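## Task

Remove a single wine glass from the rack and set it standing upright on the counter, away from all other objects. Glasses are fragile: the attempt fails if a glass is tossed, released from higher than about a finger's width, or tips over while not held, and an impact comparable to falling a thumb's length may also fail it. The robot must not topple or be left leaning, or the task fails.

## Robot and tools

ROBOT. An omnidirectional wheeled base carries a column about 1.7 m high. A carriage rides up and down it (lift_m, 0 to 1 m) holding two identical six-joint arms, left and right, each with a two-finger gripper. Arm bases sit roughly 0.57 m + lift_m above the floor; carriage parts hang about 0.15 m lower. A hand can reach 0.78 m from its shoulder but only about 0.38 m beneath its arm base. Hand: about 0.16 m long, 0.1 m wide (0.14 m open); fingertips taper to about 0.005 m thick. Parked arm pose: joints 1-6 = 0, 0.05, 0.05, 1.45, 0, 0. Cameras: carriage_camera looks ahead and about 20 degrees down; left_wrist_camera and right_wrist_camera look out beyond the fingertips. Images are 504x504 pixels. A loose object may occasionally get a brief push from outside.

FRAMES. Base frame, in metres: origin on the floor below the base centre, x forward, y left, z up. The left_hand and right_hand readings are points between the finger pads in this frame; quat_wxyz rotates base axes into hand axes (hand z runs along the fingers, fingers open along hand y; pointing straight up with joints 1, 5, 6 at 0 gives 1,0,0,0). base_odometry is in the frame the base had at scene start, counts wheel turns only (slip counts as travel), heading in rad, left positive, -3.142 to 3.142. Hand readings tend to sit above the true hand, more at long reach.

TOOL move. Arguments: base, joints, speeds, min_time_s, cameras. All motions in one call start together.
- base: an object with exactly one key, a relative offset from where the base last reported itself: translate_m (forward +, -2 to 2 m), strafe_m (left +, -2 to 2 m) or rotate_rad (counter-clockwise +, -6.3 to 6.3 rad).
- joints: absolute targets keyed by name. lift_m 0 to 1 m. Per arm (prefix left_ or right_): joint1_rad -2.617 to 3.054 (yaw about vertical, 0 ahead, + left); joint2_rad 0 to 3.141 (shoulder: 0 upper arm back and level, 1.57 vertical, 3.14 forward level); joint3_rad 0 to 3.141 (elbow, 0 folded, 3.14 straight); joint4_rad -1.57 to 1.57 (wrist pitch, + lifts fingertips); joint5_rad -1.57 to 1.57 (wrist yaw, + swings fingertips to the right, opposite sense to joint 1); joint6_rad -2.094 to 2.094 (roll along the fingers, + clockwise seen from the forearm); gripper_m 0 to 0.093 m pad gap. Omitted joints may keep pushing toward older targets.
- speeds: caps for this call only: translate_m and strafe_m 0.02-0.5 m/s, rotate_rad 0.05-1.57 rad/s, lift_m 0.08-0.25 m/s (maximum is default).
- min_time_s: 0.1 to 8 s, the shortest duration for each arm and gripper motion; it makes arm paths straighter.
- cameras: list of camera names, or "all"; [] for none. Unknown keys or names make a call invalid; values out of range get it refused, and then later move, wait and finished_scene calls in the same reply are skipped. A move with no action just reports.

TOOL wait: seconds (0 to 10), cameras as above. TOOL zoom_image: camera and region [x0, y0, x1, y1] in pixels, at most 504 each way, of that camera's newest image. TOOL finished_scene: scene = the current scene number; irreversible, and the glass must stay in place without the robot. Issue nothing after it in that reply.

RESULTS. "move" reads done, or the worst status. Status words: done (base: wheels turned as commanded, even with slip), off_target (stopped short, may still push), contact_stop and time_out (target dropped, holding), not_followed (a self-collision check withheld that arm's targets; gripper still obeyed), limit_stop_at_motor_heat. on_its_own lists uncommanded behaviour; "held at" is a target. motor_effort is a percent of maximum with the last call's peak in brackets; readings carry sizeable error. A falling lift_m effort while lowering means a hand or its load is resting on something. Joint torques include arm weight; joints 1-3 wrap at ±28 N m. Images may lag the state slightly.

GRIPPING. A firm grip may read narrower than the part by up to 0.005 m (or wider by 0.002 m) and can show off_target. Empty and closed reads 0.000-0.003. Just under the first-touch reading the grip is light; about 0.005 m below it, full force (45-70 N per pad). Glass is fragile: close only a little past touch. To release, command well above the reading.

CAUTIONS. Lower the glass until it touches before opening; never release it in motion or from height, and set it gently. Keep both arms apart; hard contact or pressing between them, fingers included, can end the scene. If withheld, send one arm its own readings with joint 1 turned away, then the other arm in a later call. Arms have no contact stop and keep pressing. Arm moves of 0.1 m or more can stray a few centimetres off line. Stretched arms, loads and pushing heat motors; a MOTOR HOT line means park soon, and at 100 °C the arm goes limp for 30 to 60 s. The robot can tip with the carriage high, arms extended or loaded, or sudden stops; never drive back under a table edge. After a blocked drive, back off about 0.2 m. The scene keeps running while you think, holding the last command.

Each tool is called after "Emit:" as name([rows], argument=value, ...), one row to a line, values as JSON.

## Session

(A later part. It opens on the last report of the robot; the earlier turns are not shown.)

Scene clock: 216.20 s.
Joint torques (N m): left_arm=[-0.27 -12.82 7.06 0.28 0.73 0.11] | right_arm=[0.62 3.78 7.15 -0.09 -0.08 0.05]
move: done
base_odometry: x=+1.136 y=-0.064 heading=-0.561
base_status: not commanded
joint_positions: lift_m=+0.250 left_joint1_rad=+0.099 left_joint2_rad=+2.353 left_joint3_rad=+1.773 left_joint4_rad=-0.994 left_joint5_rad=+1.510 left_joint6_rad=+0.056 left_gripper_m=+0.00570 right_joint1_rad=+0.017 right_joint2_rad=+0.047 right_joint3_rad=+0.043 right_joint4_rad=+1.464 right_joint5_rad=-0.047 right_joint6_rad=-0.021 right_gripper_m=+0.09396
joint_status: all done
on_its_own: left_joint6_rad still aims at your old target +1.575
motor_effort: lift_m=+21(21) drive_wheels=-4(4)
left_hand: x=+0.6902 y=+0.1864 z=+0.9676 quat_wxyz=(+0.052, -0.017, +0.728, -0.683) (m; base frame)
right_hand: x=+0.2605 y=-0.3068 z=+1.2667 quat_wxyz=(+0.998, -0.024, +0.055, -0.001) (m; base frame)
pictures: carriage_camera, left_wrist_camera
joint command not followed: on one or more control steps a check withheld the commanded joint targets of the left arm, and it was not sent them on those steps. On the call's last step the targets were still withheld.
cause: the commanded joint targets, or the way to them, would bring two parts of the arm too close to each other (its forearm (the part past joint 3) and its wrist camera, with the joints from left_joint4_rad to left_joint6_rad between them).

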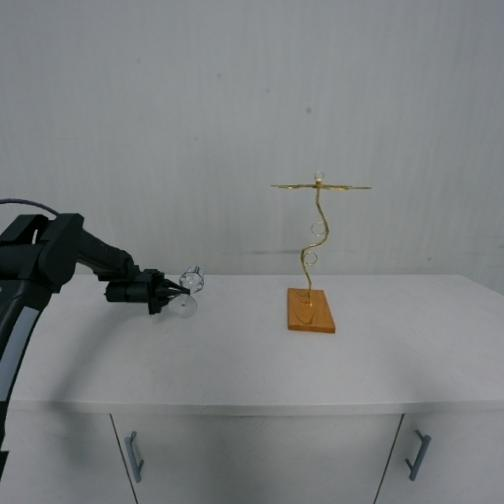

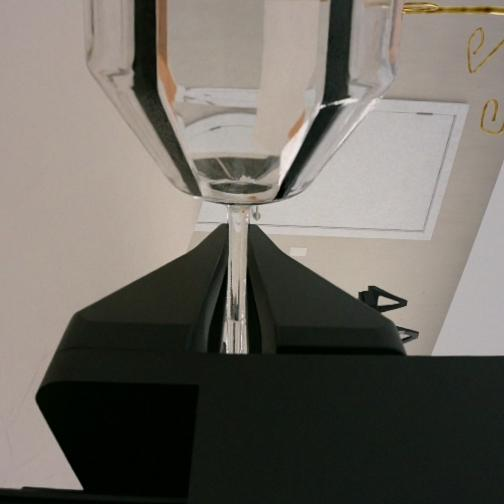

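Emit:
move(joints={"lift_m": 0.45, "left_joint6_rad": 0.03}, speeds={"lift_m": 0.1}, cameras=[])

Emit:
move(joints={"left_joint1_rad": 0.1, "left_joint2_rad": 2.34, "left_joint3_rad": 1.257, "left_joint4_rad": 1.082, "left_joint5_rad": 1.57, "left_joint6_rad": 0.0}, min_time_s=8, cameras=["carriage_camera", "left_wrist_camera"])

Scene clock: 223.57 s.
Joint torques (N m): left_arm=[-0.32 -12.48 8.01 0.27 0.81 0.03] | right_arm=[0.59 3.69 7.08 -0.07 -0.07 0.04]
move: done
base_odometry: x=+1.136 y=-0.064 heading=-0.561
base_status: not commanded
joint_positions: lift_m=+0.450 left_joint1_rad=+0.099 left_joint2_rad=+2.354 left_joint3_rad=+1.771 left_joint4_rad=-0.995 left_joint5_rad=+1.522 left_joint6_rad=+0.038 left_gripper_m=+0.00570 right_joint1_rad=+0.017 right_joint2_rad=+0.047 right_joint3_rad=+0.043 right_joint4_rad=+1.464 right_joint5_rad=-0.047 right_joint6_rad=-0.021 right_gripper_m=+0.09396
joint_status: all done
motor_effort: lift_m=+23(29) drive_wheels=+1(4)
left_hand: x=+0.6899 y=+0.1863 z=+1.1685 quat_wxyz=(+0.045, -0.024, +0.724, -0.688) (m; base frame)
right_hand: x=+0.2605 y=-0.3068 z=+1.4664 quat_wxyz=(+0.998, -0.024, +0.055, -0.001) (m; base frame)
pictures: none
held back during your reply time (left arm), on 90 control steps: two parts of the arm were too close to each other, or the arm's last command would have brought them too close.
joint command not followed: on one or more control steps a check withheld the commanded joint targets of the left arm, and it was not sent them on those steps.
cause: the commanded joint targets, or the way to them, would bring two parts of the arm too close to each other (its forearm (the part past joint 3) and its wrist camera, with the joints from left_joint4_rad to left_joint6_rad between them).
No camera images: "cameras" was empty.

Scene clock: 231.87 s.
Joint torques (N m): left_arm=[-0.36 -13.33 5.65 1.42 0.15 -0.01] | right_arm=[0.58 3.67 7.09 -0.12 -0.07 0.06]
move: done
base_odometry: x=+1.136 y=-0.064 heading=-0.561
base_status: not commanded
joint_positions: lift_m=+0.450 left_joint1_rad=+0.099 left_joint2_rad=+2.354 left_joint3_rad=+1.261 left_joint4_rad=+1.062 left_joint5_rad=+1.540 left_joint6_rad=+0.010 left_gripper_m=+0.00570 right_joint1_rad=+0.017 right_joint2_rad=+0.047 right_joint3_rad=+0.043 right_joint4_rad=+1.464 right_joint5_rad=-0.047 right_joint6_rad=-0.021 right_gripper_m=+0.09396
joint_status: all done
joint sent to its limit — left_joint5_rad, upper limit.
motor_effort: lift_m=+23(23) drive_wheels=+1(4)
left_hand: x=+0.6982 y=+0.1869 z=+1.1434 quat_wxyz=(+0.526, +0.461, +0.537, -0.472) (m; base frame)
right_hand: x=+0.2605 y=-0.3068 z=+1.4664 quat_wxyz=(+0.998, -0.024, +0.055, -0.001) (m; base frame)
pictures: carriage_camera, left_wrist_camera

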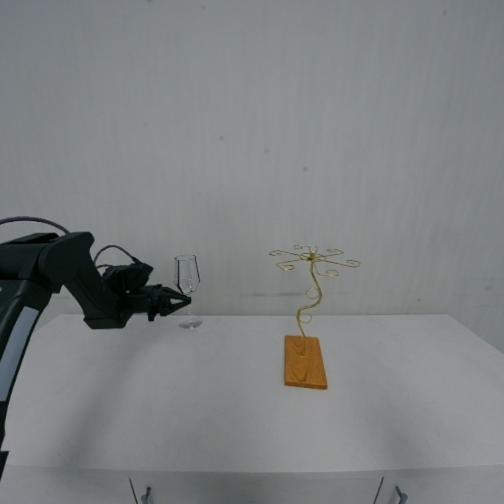

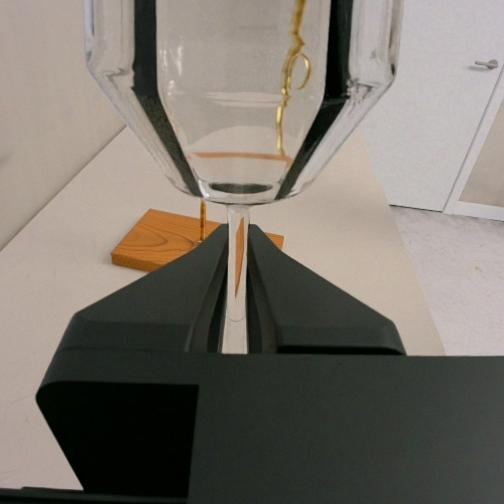

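Emit:
move(joints={"left_joint1_rad": 0.1, "left_joint2_rad": 2.82, "left_joint3_rad": 1.427, "left_joint4_rad": 1.41, "left_joint5_rad": 1.57, "left_joint6_rad": 0.0}, min_time_s=6, cameras=["carriage_camera", "left_wrist_camera"])

Emit:
zoom_image(camera="carriage_camera", region=[60, 240, 260, 440])

Scene clock: 244.70 s.
Joint torques (N m): left_arm=[-0.17 -11.28 6.24 1.48 0.11 -0.05] | right_arm=[0.58 3.75 7.04 -0.13 -0.07 0.05]
move: done
base_odometry: x=+1.136 y=-0.064 heading=-0.561
base_status: not commanded
joint_positions: lift_m=+0.450 left_joint1_rad=+0.099 left_joint2_rad=+2.801 left_joint3_rad=+1.408 left_joint4_rad=+1.389 left_joint5_rad=+1.541 left_joint6_rad=+0.009 left_gripper_m=+0.00570 right_joint1_rad=+0.017 right_joint2_rad=+0.047 right_joint3_rad=+0.043 right_joint4_rad=+1.464 right_joint5_rad=-0.047 right_joint6_rad=-0.021 right_gripper_m=+0.09396
joint_status: all done
joint sent to its limit — left_joint5_rad, upper limit.
motor_effort: lift_m=+23(23) drive_wheels=+1(1)
left_hand: x=+0.6971 y=+0.1868 z=+1.0061 quat_wxyz=(+0.532, +0.468, +0.530, -0.465) (m; base frame)
right_hand: x=+0.2605 y=-0.3068 z=+1.4664 quat_wxyz=(+0.998, -0.024, +0.055, -0.001) (m; base frame)
pictures: carriage_camera, left_wrist_camera

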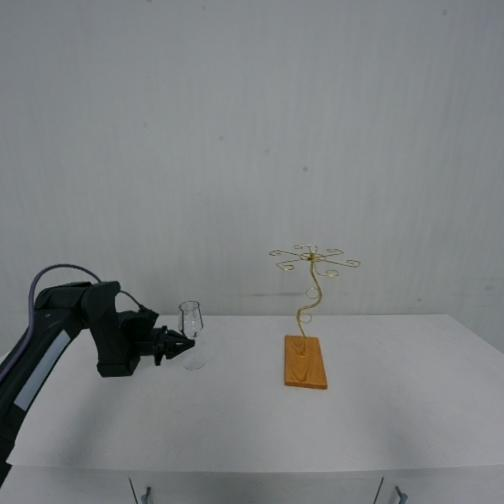

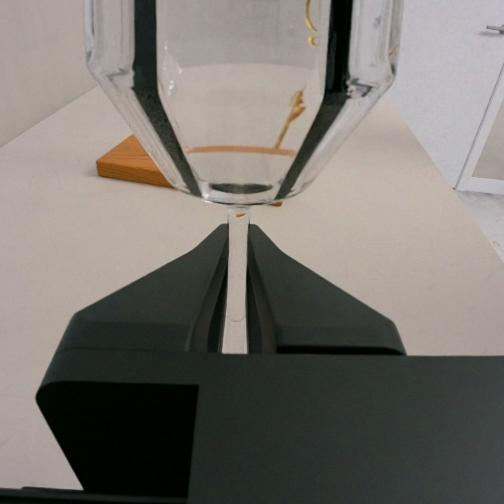

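Scaled by 2.520 from the camera's 504x504 image, which has a finer 720x720 frame.

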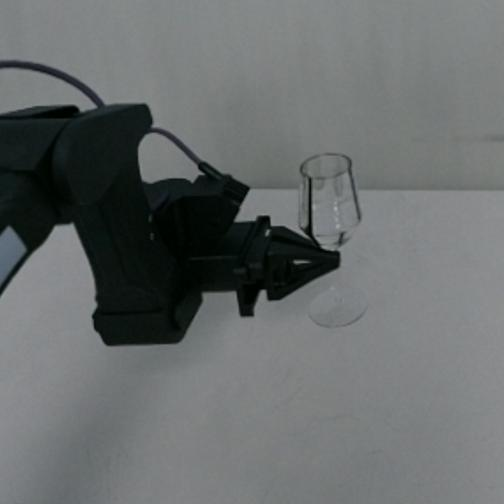

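Emit:
move(joints={"lift_m": 0.32}, speeds={"lift_m": 0.08}, cameras=["carriage_camera", "left_wrist_camera"])

Emit:
zoom_image(camera="carriage_camera", region=[60, 240, 260, 440])

Scene clock: 250.47 s.
Joint torques (N m): left_arm=[-0.23 -4.57 1.69 0.44 0.21 0.86] | right_arm=[0.61 3.75 7.05 -0.12 -0.08 0.04]
move: done
base_odometry: x=+1.136 y=-0.064 heading=-0.561
base_status: not commanded
joint_positions: lift_m=+0.321 left_joint1_rad=+0.099 left_joint2_rad=+2.721 left_joint3_rad=+1.464 left_joint4_rad=+1.491 left_joint5_rad=+1.516 left_joint6_rad=-0.085 left_gripper_m=+0.00599 right_joint1_rad=+0.017 right_joint2_rad=+0.047 right_joint3_rad=+0.043 right_joint4_rad=+1.464 right_joint5_rad=-0.047 right_joint6_rad=-0.021 right_gripper_m=+0.09396
joint_status: all done
motor_effort: lift_m=+17(19) drive_wheels=-4(4)
left_hand: x=+0.7214 y=+0.1894 z=+0.9320 quat_wxyz=(+0.573, +0.496, +0.498, -0.422) (m; base frame)
right_hand: x=+0.2605 y=-0.3068 z=+1.3372 quat_wxyz=(+0.998, -0.024, +0.055, -0.001) (m; base frame)
pictures: carriage_camera, left_wrist_camera

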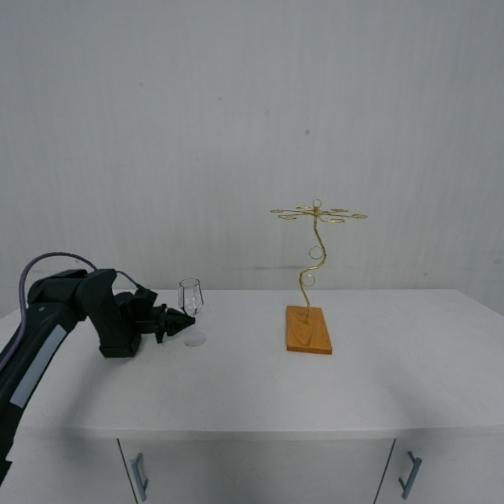

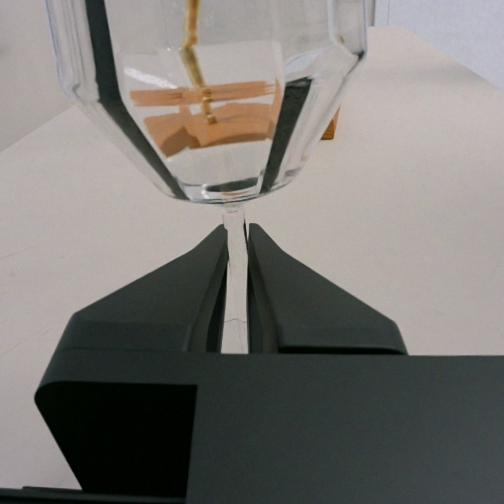

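Scaled by 2.520 from the camera's 504x504 image, which has a finer 720x720 frame.

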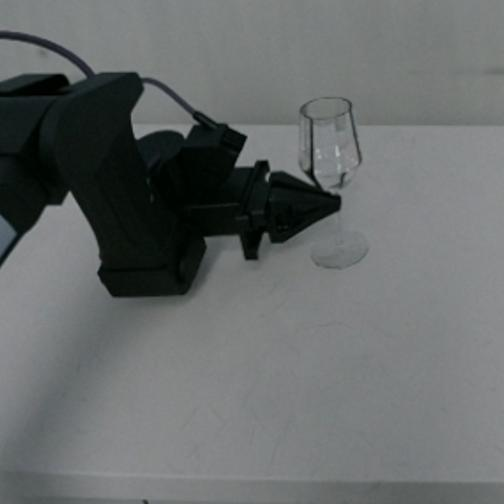

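Emit:
move(joints={"lift_m": 0.385}, speeds={"lift_m": 0.08}, cameras=["carriage_camera", "left_wrist_camera"])

Emit:
zoom_image(camera="carriage_camera", region=[60, 240, 260, 440])

Scene clock: 253.20 s.
Joint torques (N m): left_arm=[-0.14 -11.92 4.25 1.32 0.11 0.13] | right_arm=[0.64 3.78 7.06 -0.1 -0.08 0.02]
move: done
base_odometry: x=+1.136 y=-0.064 heading=-0.561
base_status: not commanded
joint_positions: lift_m=+0.385 left_joint1_rad=+0.099 left_joint2_rad=+2.807 left_joint3_rad=+1.428 left_joint4_rad=+1.407 left_joint5_rad=+1.543 left_joint6_rad=-0.010 left_gripper_m=+0.00570 right_joint1_rad=+0.017 right_joint2_rad=+0.047 right_joint3_rad=+0.043 right_joint4_rad=+1.464 right_joint5_rad=-0.047 right_joint6_rad=-0.021 right_gripper_m=+0.09396
joint_status: all done
on_its_own: left_joint5_rad moved +0.027 toward your old target +1.570
motor_effort: lift_m=+24(27) drive_wheels=+1(4)
left_hand: x=+0.7003 y=+0.1871 z=+0.9432 quat_wxyz=(+0.535, +0.472, +0.526, -0.463) (m; base frame)
right_hand: x=+0.2605 y=-0.3068 z=+1.4014 quat_wxyz=(+0.998, -0.024, +0.055, -0.001) (m; base frame)
pictures: carriage_camera, left_wrist_camera

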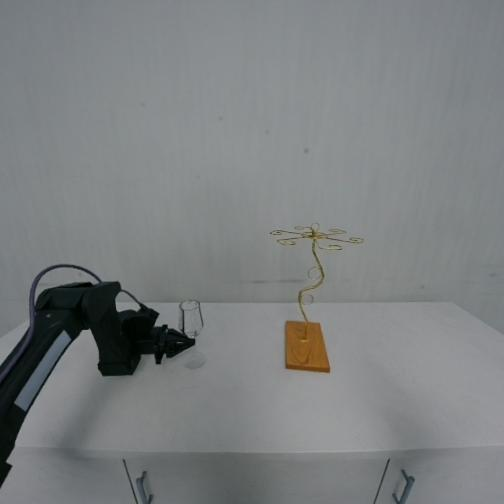

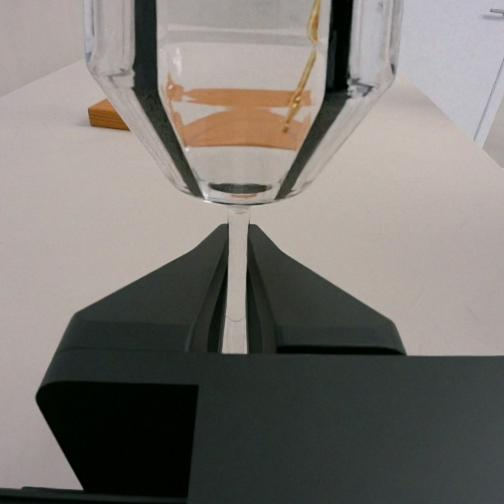

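Scaled by 2.520 from the camera's 504x504 image, which has a finer 720x720 frame.

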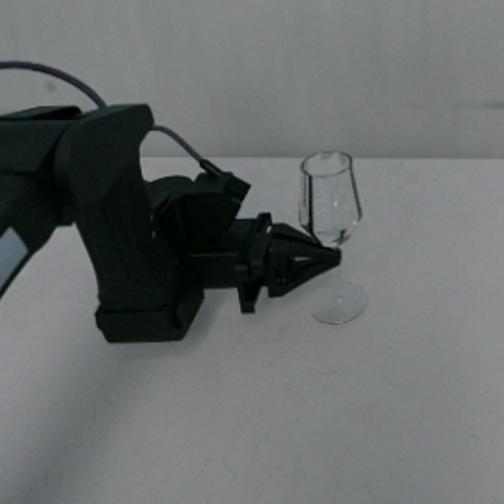

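Emit:
move(joints={"lift_m": 0.378}, speeds={"lift_m": 0.08}, cameras=[])

Emit:
move(joints={"lift_m": 0.371}, speeds={"lift_m": 0.08}, cameras=["left_wrist_camera"])

Scene clock: 254.60 s.
Joint torques (N m): left_arm=[-0.17 -12.03 4.34 1.31 0.08 0.12] | right_arm=[0.61 3.73 7.05 -0.16 -0.09 0.06]
move: done
base_odometry: x=+1.136 y=-0.064 heading=-0.561
base_status: not commanded
joint_positions: lift_m=+0.378 left_joint1_rad=+0.099 left_joint2_rad=+2.809 left_joint3_rad=+1.427 left_joint4_rad=+1.410 left_joint5_rad=+1.545 left_joint6_rad=-0.008 left_gripper_m=+0.00570 right_joint1_rad=+0.017 right_joint2_rad=+0.047 right_joint3_rad=+0.043 right_joint4_rad=+1.464 right_joint5_rad=-0.047 right_joint6_rad=-0.021 right_gripper_m=+0.09396
joint_status: all done
motor_effort: lift_m=+20(22) drive_wheels=-4(4)
left_hand: x=+0.6996 y=+0.1871 z=+0.9360 quat_wxyz=(+0.535, +0.473, +0.525, -0.462) (m; base frame)
right_hand: x=+0.2605 y=-0.3068 z=+1.3948 quat_wxyz=(+0.998, -0.024, +0.055, -0.001) (m; base frame)
pictures: none
No camera images: "cameras" was empty.

Scene clock: 255.07 s.
Joint torques (N m): left_arm=[-0.13 -11.63 3.95 0.95 -0.03 0.14] | right_arm=[0.64 3.69 7.12 -0.08 -0.07 0.04]
move: done
base_odometry: x=+1.136 y=-0.064 heading=-0.561
base_status: not commanded
joint_positions: lift_m=+0.371 left_joint1_rad=+0.099 left_joint2_rad=+2.806 left_joint3_rad=+1.433 left_joint4_rad=+1.440 left_joint5_rad=+1.549 left_joint6_rad=-0.013 left_gripper_m=+0.00570 right_joint1_rad=+0.017 right_joint2_rad=+0.047 right_joint3_rad=+0.043 right_joint4_rad=+1.464 right_joint5_rad=-0.047 right_joint6_rad=-0.021 right_gripper_m=+0.09396
joint_status: all done
motor_effort: lift_m=+19(20) drive_wheels=-4(4)
left_hand: x=+0.7006 y=+0.1871 z=+0.9341 quat_wxyz=(+0.542, +0.483, +0.516, -0.454) (m; base frame)
right_hand: x=+0.2605 y=-0.3068 z=+1.3880 quat_wxyz=(+0.998, -0.024, +0.055, -0.001) (m; base frame)
pictures: left_wrist_camera

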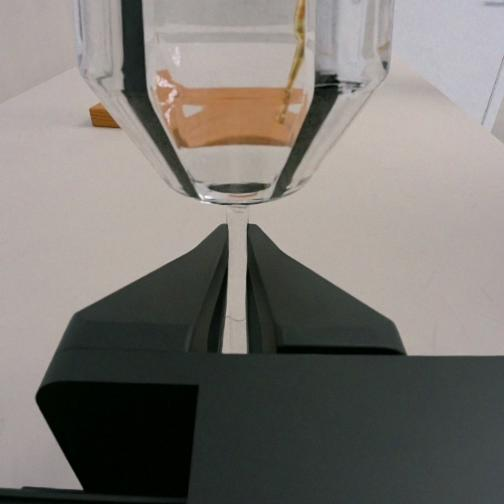

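Emit:
move(joints={"lift_m": 0.38, "left_joint4_rad": 1.385}, speeds={"lift_m": 0.08}, min_time_s=1, cameras=[])

Emit:
move(joints={"lift_m": 0.376}, speeds={"lift_m": 0.08}, cameras=[])

Emit:
move(joints={"lift_m": 0.373}, speeds={"lift_m": 0.08}, cameras=["carriage_camera"])

Emit:
zoom_image(camera="carriage_camera", region=[140, 280, 240, 380])

Scene clock: 258.87 s.
Joint torques (N m): left_arm=[-0.18 -11.85 4.25 1.31 0.04 0.14] | right_arm=[0.55 3.74 7.06 -0.14 -0.1 0.06]
move: done
base_odometry: x=+1.136 y=-0.064 heading=-0.561
base_status: not commanded
joint_positions: lift_m=+0.380 left_joint1_rad=+0.099 left_joint2_rad=+2.807 left_joint3_rad=+1.429 left_joint4_rad=+1.384 left_joint5_rad=+1.549 left_joint6_rad=-0.009 left_gripper_m=+0.00570 right_joint1_rad=+0.017 right_joint2_rad=+0.047 right_joint3_rad=+0.043 right_joint4_rad=+1.464 right_joint5_rad=-0.047 right_joint6_rad=-0.021 right_gripper_m=+0.09396
joint_status: all done
motor_effort: lift_m=+24(28) drive_wheels=-4(4)
left_hand: x=+0.6995 y=+0.1870 z=+0.9368 quat_wxyz=(+0.528, +0.468, +0.530, -0.470) (m; base frame)
right_hand: x=+0.2605 y=-0.3068 z=+1.3964 quat_wxyz=(+0.998, -0.024, +0.055, -0.001) (m; base frame)
pictures: none
No camera images: "cameras" was empty.

Scene clock: 259.30 s.
Joint torques (N m): left_arm=[-0.23 -11.82 4.45 1.11 0.03 0.12] | right_arm=[0.58 3.7 7.1 -0.12 -0.09 0.05]
move: done
base_odometry: x=+1.136 y=-0.064 heading=-0.561
base_status: not commanded
joint_positions: lift_m=+0.376 left_joint1_rad=+0.099 left_joint2_rad=+2.807 left_joint3_rad=+1.429 left_joint4_rad=+1.403 left_joint5_rad=+1.549 left_joint6_rad=-0.007 left_gripper_m=+0.00570 right_joint1_rad=+0.017 right_joint2_rad=+0.047 right_joint3_rad=+0.043 right_joint4_rad=+1.464 right_joint5_rad=-0.047 right_joint6_rad=-0.021 right_gripper_m=+0.09396
joint_status: all done
motor_effort: lift_m=+20(20) drive_wheels=-4(4)
left_hand: x=+0.6995 y=+0.1870 z=+0.9348 quat_wxyz=(+0.534, +0.474, +0.525, -0.464) (m; base frame)
right_hand: x=+0.2605 y=-0.3068 z=+1.3929 quat_wxyz=(+0.998, -0.024, +0.055, -0.001) (m; base frame)
pictures: none
No camera images: "cameras" was empty.

Scene clock: 259.73 s.
Joint torques (N m): left_arm=[-0.21 -11.93 4.01 0.95 -0.02 0.08] | right_arm=[0.68 3.73 7.09 -0.14 -0.08 0.04]
move: done
base_odometry: x=+1.136 y=-0.064 heading=-0.561
base_status: not commanded
joint_positions: lift_m=+0.373 left_joint1_rad=+0.099 left_joint2_rad=+2.807 left_joint3_rad=+1.432 left_joint4_rad=+1.421 left_joint5_rad=+1.551 left_joint6_rad=-0.007 left_gripper_m=+0.00570 right_joint1_rad=+0.017 right_joint2_rad=+0.047 right_joint3_rad=+0.043 right_joint4_rad=+1.464 right_joint5_rad=-0.047 right_joint6_rad=-0.021 right_gripper_m=+0.09396
joint_status: all done
motor_effort: lift_m=+18(20) drive_wheels=-4(4)
left_hand: x=+0.6999 y=+0.1871 z=+0.9338 quat_wxyz=(+0.538, +0.479, +0.519, -0.459) (m; base frame)
right_hand: x=+0.2605 y=-0.3068 z=+1.3900 quat_wxyz=(+0.998, -0.024, +0.055, -0.001) (m; base frame)
pictures: carriage_camera

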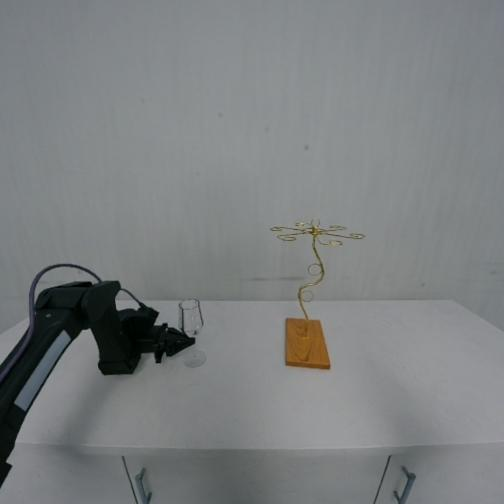

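Scaled by 5.040 from the camera's 504x504 image, which has a finer 720x720 frame.

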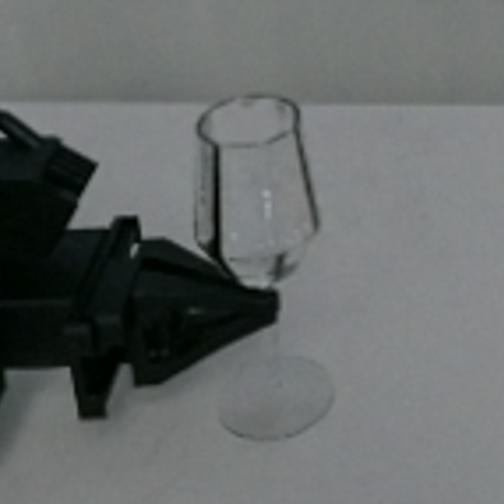

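Emit:
move(joints={"lift_m": 0.3785}, speeds={"lift_m": 0.08}, cameras=[])

Emit:
move(joints={"left_gripper_m": 0.012}, min_time_s=3, cameras=["carriage_camera", "left_wrist_camera"])

Emit:
zoom_image(camera="left_wrist_camera", region=[140, 180, 340, 380])

Scene clock: 262.67 s.
Joint torques (N m): left_arm=[-0.23 -11.93 4.38 1.22 -0.01 0.13] | right_arm=[0.61 3.66 7.12 -0.11 -0.07 0.05]
move: done
base_odometry: x=+1.136 y=-0.064 heading=-0.561
base_status: not commanded
joint_positions: lift_m=+0.378 left_joint1_rad=+0.099 left_joint2_rad=+2.807 left_joint3_rad=+1.430 left_joint4_rad=+1.392 left_joint5_rad=+1.551 left_joint6_rad=-0.007 left_gripper_m=+0.00570 right_joint1_rad=+0.017 right_joint2_rad=+0.047 right_joint3_rad=+0.043 right_joint4_rad=+1.464 right_joint5_rad=-0.047 right_joint6_rad=-0.021 right_gripper_m=+0.09396
joint_status: all done
motor_effort: lift_m=+24(28) drive_wheels=+1(4)
left_hand: x=+0.6996 y=+0.1870 z=+0.9360 quat_wxyz=(+0.531, +0.471, +0.527, -0.467) (m; base frame)
right_hand: x=+0.2605 y=-0.3068 z=+1.3948 quat_wxyz=(+0.998, -0.024, +0.055, -0.001) (m; base frame)
pictures: none
No camera images: "cameras" was empty.

Scene clock: 265.97 s.
Joint torques (N m): left_arm=[-0.21 -11.73 4.04 1.25 0.04 0.12] | right_arm=[0.69 3.77 7.15 -0.13 -0.08 0.05]
move: done
base_odometry: x=+1.136 y=-0.064 heading=-0.561
base_status: not commanded
joint_positions: lift_m=+0.378 left_joint1_rad=+0.099 left_joint2_rad=+2.807 left_joint3_rad=+1.430 left_joint4_rad=+1.390 left_joint5_rad=+1.551 left_joint6_rad=-0.007 left_gripper_m=+0.01192 right_joint1_rad=+0.017 right_joint2_rad=+0.047 right_joint3_rad=+0.043 right_joint4_rad=+1.464 right_joint5_rad=-0.047 right_joint6_rad=-0.021 right_gripper_m=+0.09396
joint_status: all done
motor_effort: lift_m=+24(24) drive_wheels=+1(4)
left_hand: x=+0.6996 y=+0.1870 z=+0.9359 quat_wxyz=(+0.531, +0.471, +0.527, -0.468) (m; base frame)
right_hand: x=+0.2605 y=-0.3068 z=+1.3948 quat_wxyz=(+0.998, -0.024, +0.055, -0.001) (m; base frame)
pictures: carriage_camera, left_wrist_camera

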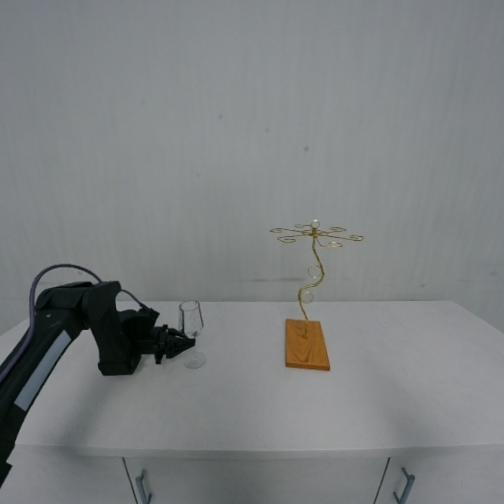

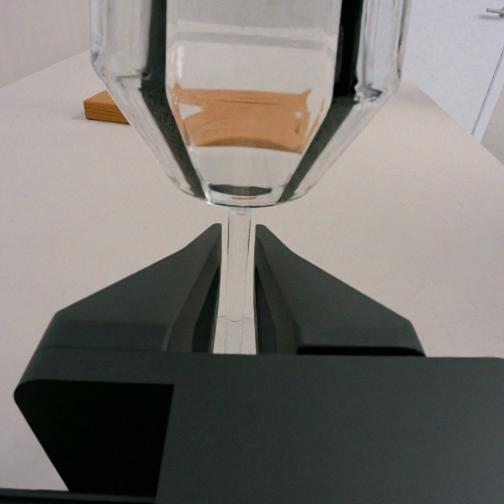

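Scaled by 2.520 from the camera's 504x504 image, which has a finer 720x720 frame.

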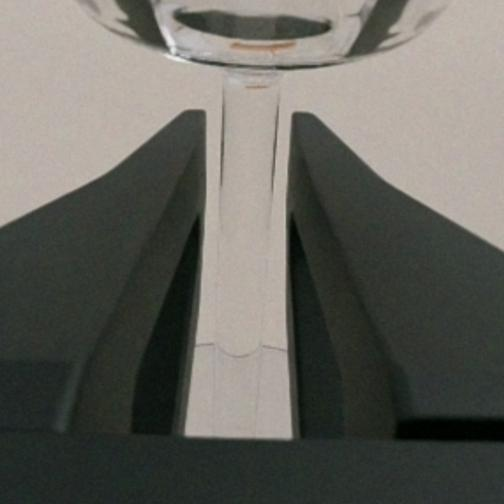

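Released and standing. Open further, then retract to the left.

Emit:
move(joints={"left_gripper_m": 0.05}, min_time_s=3, cameras=["left_wrist_camera"])

Emit:
move(base={"strafe_m": 0.04}, speeds={"strafe_m": 0.03}, cameras=["carriage_camera", "left_wrist_camera"])

Scene clock: 270.47 s.
Joint torques (N m): left_arm=[-0.18 -11.74 4.21 1.22 -0.01 0.13] | right_arm=[0.59 3.66 7.13 -0.14 -0.1 0.05]
move: done
base_odometry: x=+1.136 y=-0.064 heading=-0.561
base_status: not commanded
joint_positions: lift_m=+0.378 left_joint1_rad=+0.099 left_joint2_rad=+2.807 left_joint3_rad=+1.430 left_joint4_rad=+1.390 left_joint5_rad=+1.551 left_joint6_rad=-0.007 left_gripper_m=+0.04990 right_joint1_rad=+0.017 right_joint2_rad=+0.047 right_joint3_rad=+0.043 right_joint4_rad=+1.464 right_joint5_rad=-0.047 right_joint6_rad=-0.021 right_gripper_m=+0.09396
joint_status: all done
motor_effort: lift_m=+24(24) drive_wheels=+1(1)
left_hand: x=+0.6996 y=+0.1870 z=+0.9359 quat_wxyz=(+0.531, +0.471, +0.527, -0.468) (m; base frame)
right_hand: x=+0.2605 y=-0.3068 z=+1.3948 quat_wxyz=(+0.998, -0.024, +0.055, -0.001) (m; base frame)
pictures: left_wrist_camera

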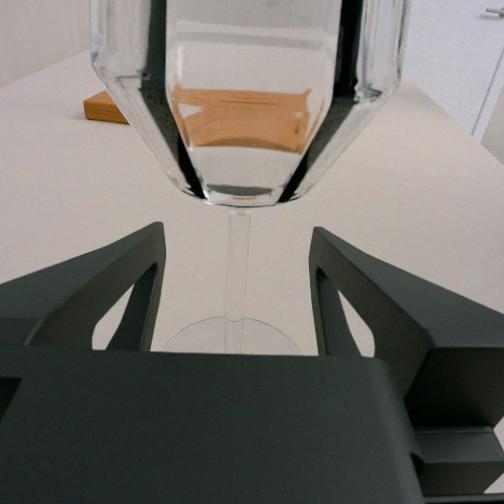

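Scene clock: 272.33 s.
Joint torques (N m): left_arm=[-0.36 -11.71 4.18 1.24 0 0.1] | right_arm=[0.62 3.79 7.16 -0.1 -0.08 0.05]
move: done
base_odometry: x=+1.157 y=-0.031 heading=-0.561
base_status: done
joint_positions: lift_m=+0.378 left_joint1_rad=+0.100 left_joint2_rad=+2.807 left_joint3_rad=+1.430 left_joint4_rad=+1.390 left_joint5_rad=+1.551 left_joint6_rad=-0.007 left_gripper_m=+0.04990 right_joint1_rad=+0.017 right_joint2_rad=+0.047 right_joint3_rad=+0.043 right_joint4_rad=+1.463 right_joint5_rad=-0.047 right_joint6_rad=-0.021 right_gripper_m=+0.09396
joint_status: not commanded
motor_effort: lift_m=+24(24) drive_wheels=+0(6)
left_hand: x=+0.6998 y=+0.1877 z=+0.9359 quat_wxyz=(+0.531, +0.471, +0.528, -0.467) (m; base frame)
right_hand: x=+0.2606 y=-0.3068 z=+1.3948 quat_wxyz=(+0.998, -0.024, +0.055, -0.001) (m; base frame)
pictures: carriage_camera, left_wrist_camera

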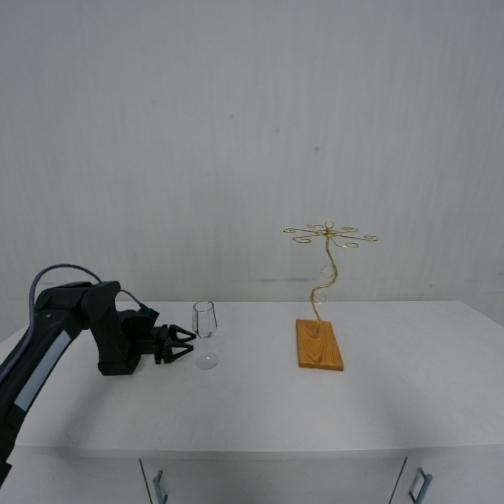

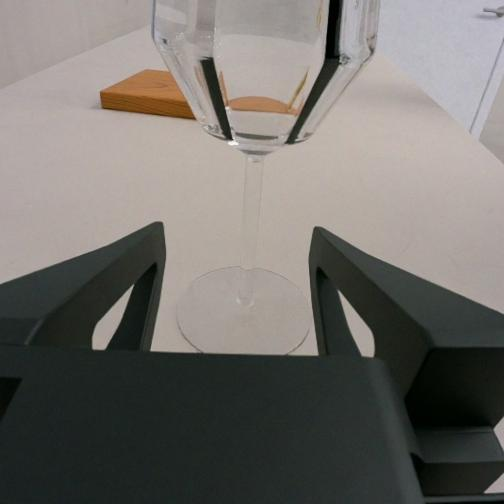

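Emit:
move(base={"strafe_m": 0.2}, speeds={"strafe_m": 0.08}, cameras=["carriage_camera", "left_wrist_camera"])

Emit:
move(base={"translate_m": -0.25}, speeds={"translate_m": 0.1}, cameras=["carriage_camera"])

Emit:
move(joints={"left_joint1_rad": 0.0, "left_joint2_rad": 0.05, "left_joint3_rad": 0.05, "left_joint4_rad": 1.45, "left_joint5_rad": 0, "left_joint6_rad": 0}, min_time_s=6, cameras=["carriage_camera"])

Scene clock: 277.30 s.
Joint torques (N m): left_arm=[-0.49 -11.84 4.25 1.23 0.01 0.11] | right_arm=[0.62 3.78 7.09 -0.12 -0.08 0.06]
move: done
base_odometry: x=+1.264 y=+0.139 heading=-0.561
base_status: done
joint_positions: lift_m=+0.378 left_joint1_rad=+0.101 left_joint2_rad=+2.807 left_joint3_rad=+1.430 left_joint4_rad=+1.390 left_joint5_rad=+1.551 left_joint6_rad=-0.007 left_gripper_m=+0.04990 right_joint1_rad=+0.017 right_joint2_rad=+0.047 right_joint3_rad=+0.043 right_joint4_rad=+1.463 right_joint5_rad=-0.047 right_joint6_rad=-0.021 right_gripper_m=+0.09396
joint_status: not commanded
motor_effort: lift_m=+24(24) drive_wheels=-1(6)
left_hand: x=+0.6999 y=+0.1881 z=+0.9359 quat_wxyz=(+0.531, +0.470, +0.528, -0.467) (m; base frame)
right_hand: x=+0.2606 y=-0.3068 z=+1.3948 quat_wxyz=(+0.998, -0.024, +0.055, -0.001) (m; base frame)
pictures: carriage_camera, left_wrist_camera

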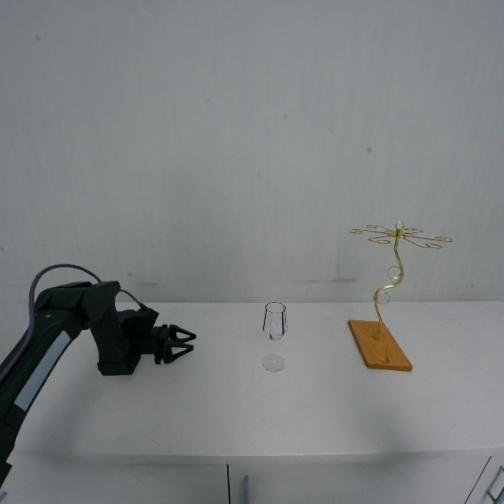

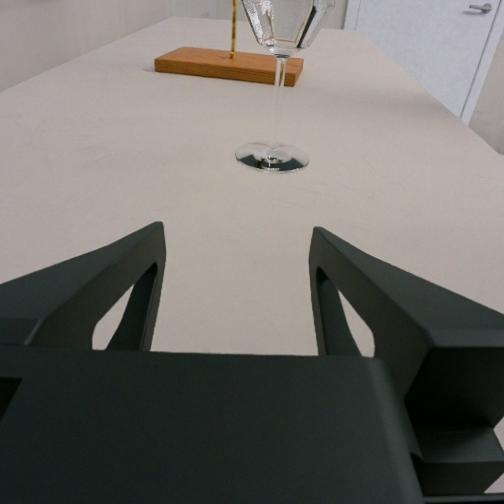

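Scene clock: 280.60 s.
Joint torques (N m): left_arm=[-0.53 -11.78 4.16 1.26 0.05 0.1] | right_arm=[0.64 3.73 7.13 -0.14 -0.08 0.04]
move: done
base_odometry: x=+1.052 y=+0.272 heading=-0.561
base_status: done
joint_positions: lift_m=+0.378 left_joint1_rad=+0.101 left_joint2_rad=+2.807 left_joint3_rad=+1.430 left_joint4_rad=+1.390 left_joint5_rad=+1.551 left_joint6_rad=-0.007 left_gripper_m=+0.04990 right_joint1_rad=+0.017 right_joint2_rad=+0.047 right_joint3_rad=+0.043 right_joint4_rad=+1.463 right_joint5_rad=-0.047 right_joint6_rad=-0.021 right_gripper_m=+0.09396
joint_status: not commanded
motor_effort: lift_m=+24(24) drive_wheels=-1(5)
left_hand: x=+0.6999 y=+0.1881 z=+0.9359 quat_wxyz=(+0.531, +0.470, +0.528, -0.467) (m; base frame)
right_hand: x=+0.2607 y=-0.3068 z=+1.3948 quat_wxyz=(+0.998, -0.024, +0.055, -0.001) (m; base frame)
pictures: carriage_camera

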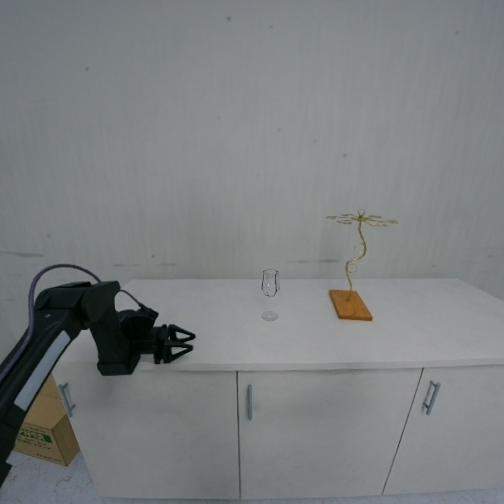

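Scene clock: 286.90 s.
Joint torques (N m): left_arm=[-0.85 2.88 5.7 -0.08 -0.16 0.09] | right_arm=[0.59 3.71 7.1 -0.12 -0.07 0.05]
move: done
base_odometry: x=+1.052 y=+0.272 heading=-0.561
base_status: not commanded
joint_positions: lift_m=+0.378 left_joint1_rad=+0.007 left_joint2_rad=+0.063 left_joint3_rad=+0.058 left_joint4_rad=+1.441 left_joint5_rad=+0.012 left_joint6_rad=-0.007 left_gripper_m=+0.04991 right_joint1_rad=+0.017 right_joint2_rad=+0.047 right_joint3_rad=+0.043 right_joint4_rad=+1.463 right_joint5_rad=-0.047 right_joint6_rad=-0.021 right_gripper_m=+0.09396
joint_status: all done
motor_effort: lift_m=+24(24) drive_wheels=-1(2)
left_hand: x=+0.2666 y=+0.3136 z=+1.3982 quat_wxyz=(+0.998, +0.006, +0.067, +0.000) (m; base frame)
right_hand: x=+0.2607 y=-0.3068 z=+1.3948 quat_wxyz=(+0.998, -0.024, +0.055, -0.001) (m; base frame)
pictures: carriage_camera

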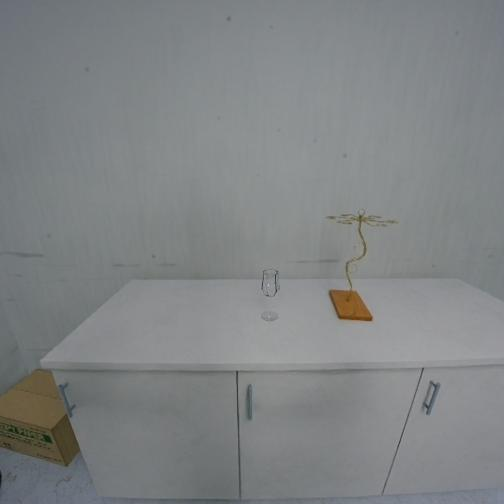

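Emit:
finished_scene(scene=1)

The scene is finished: the task was done.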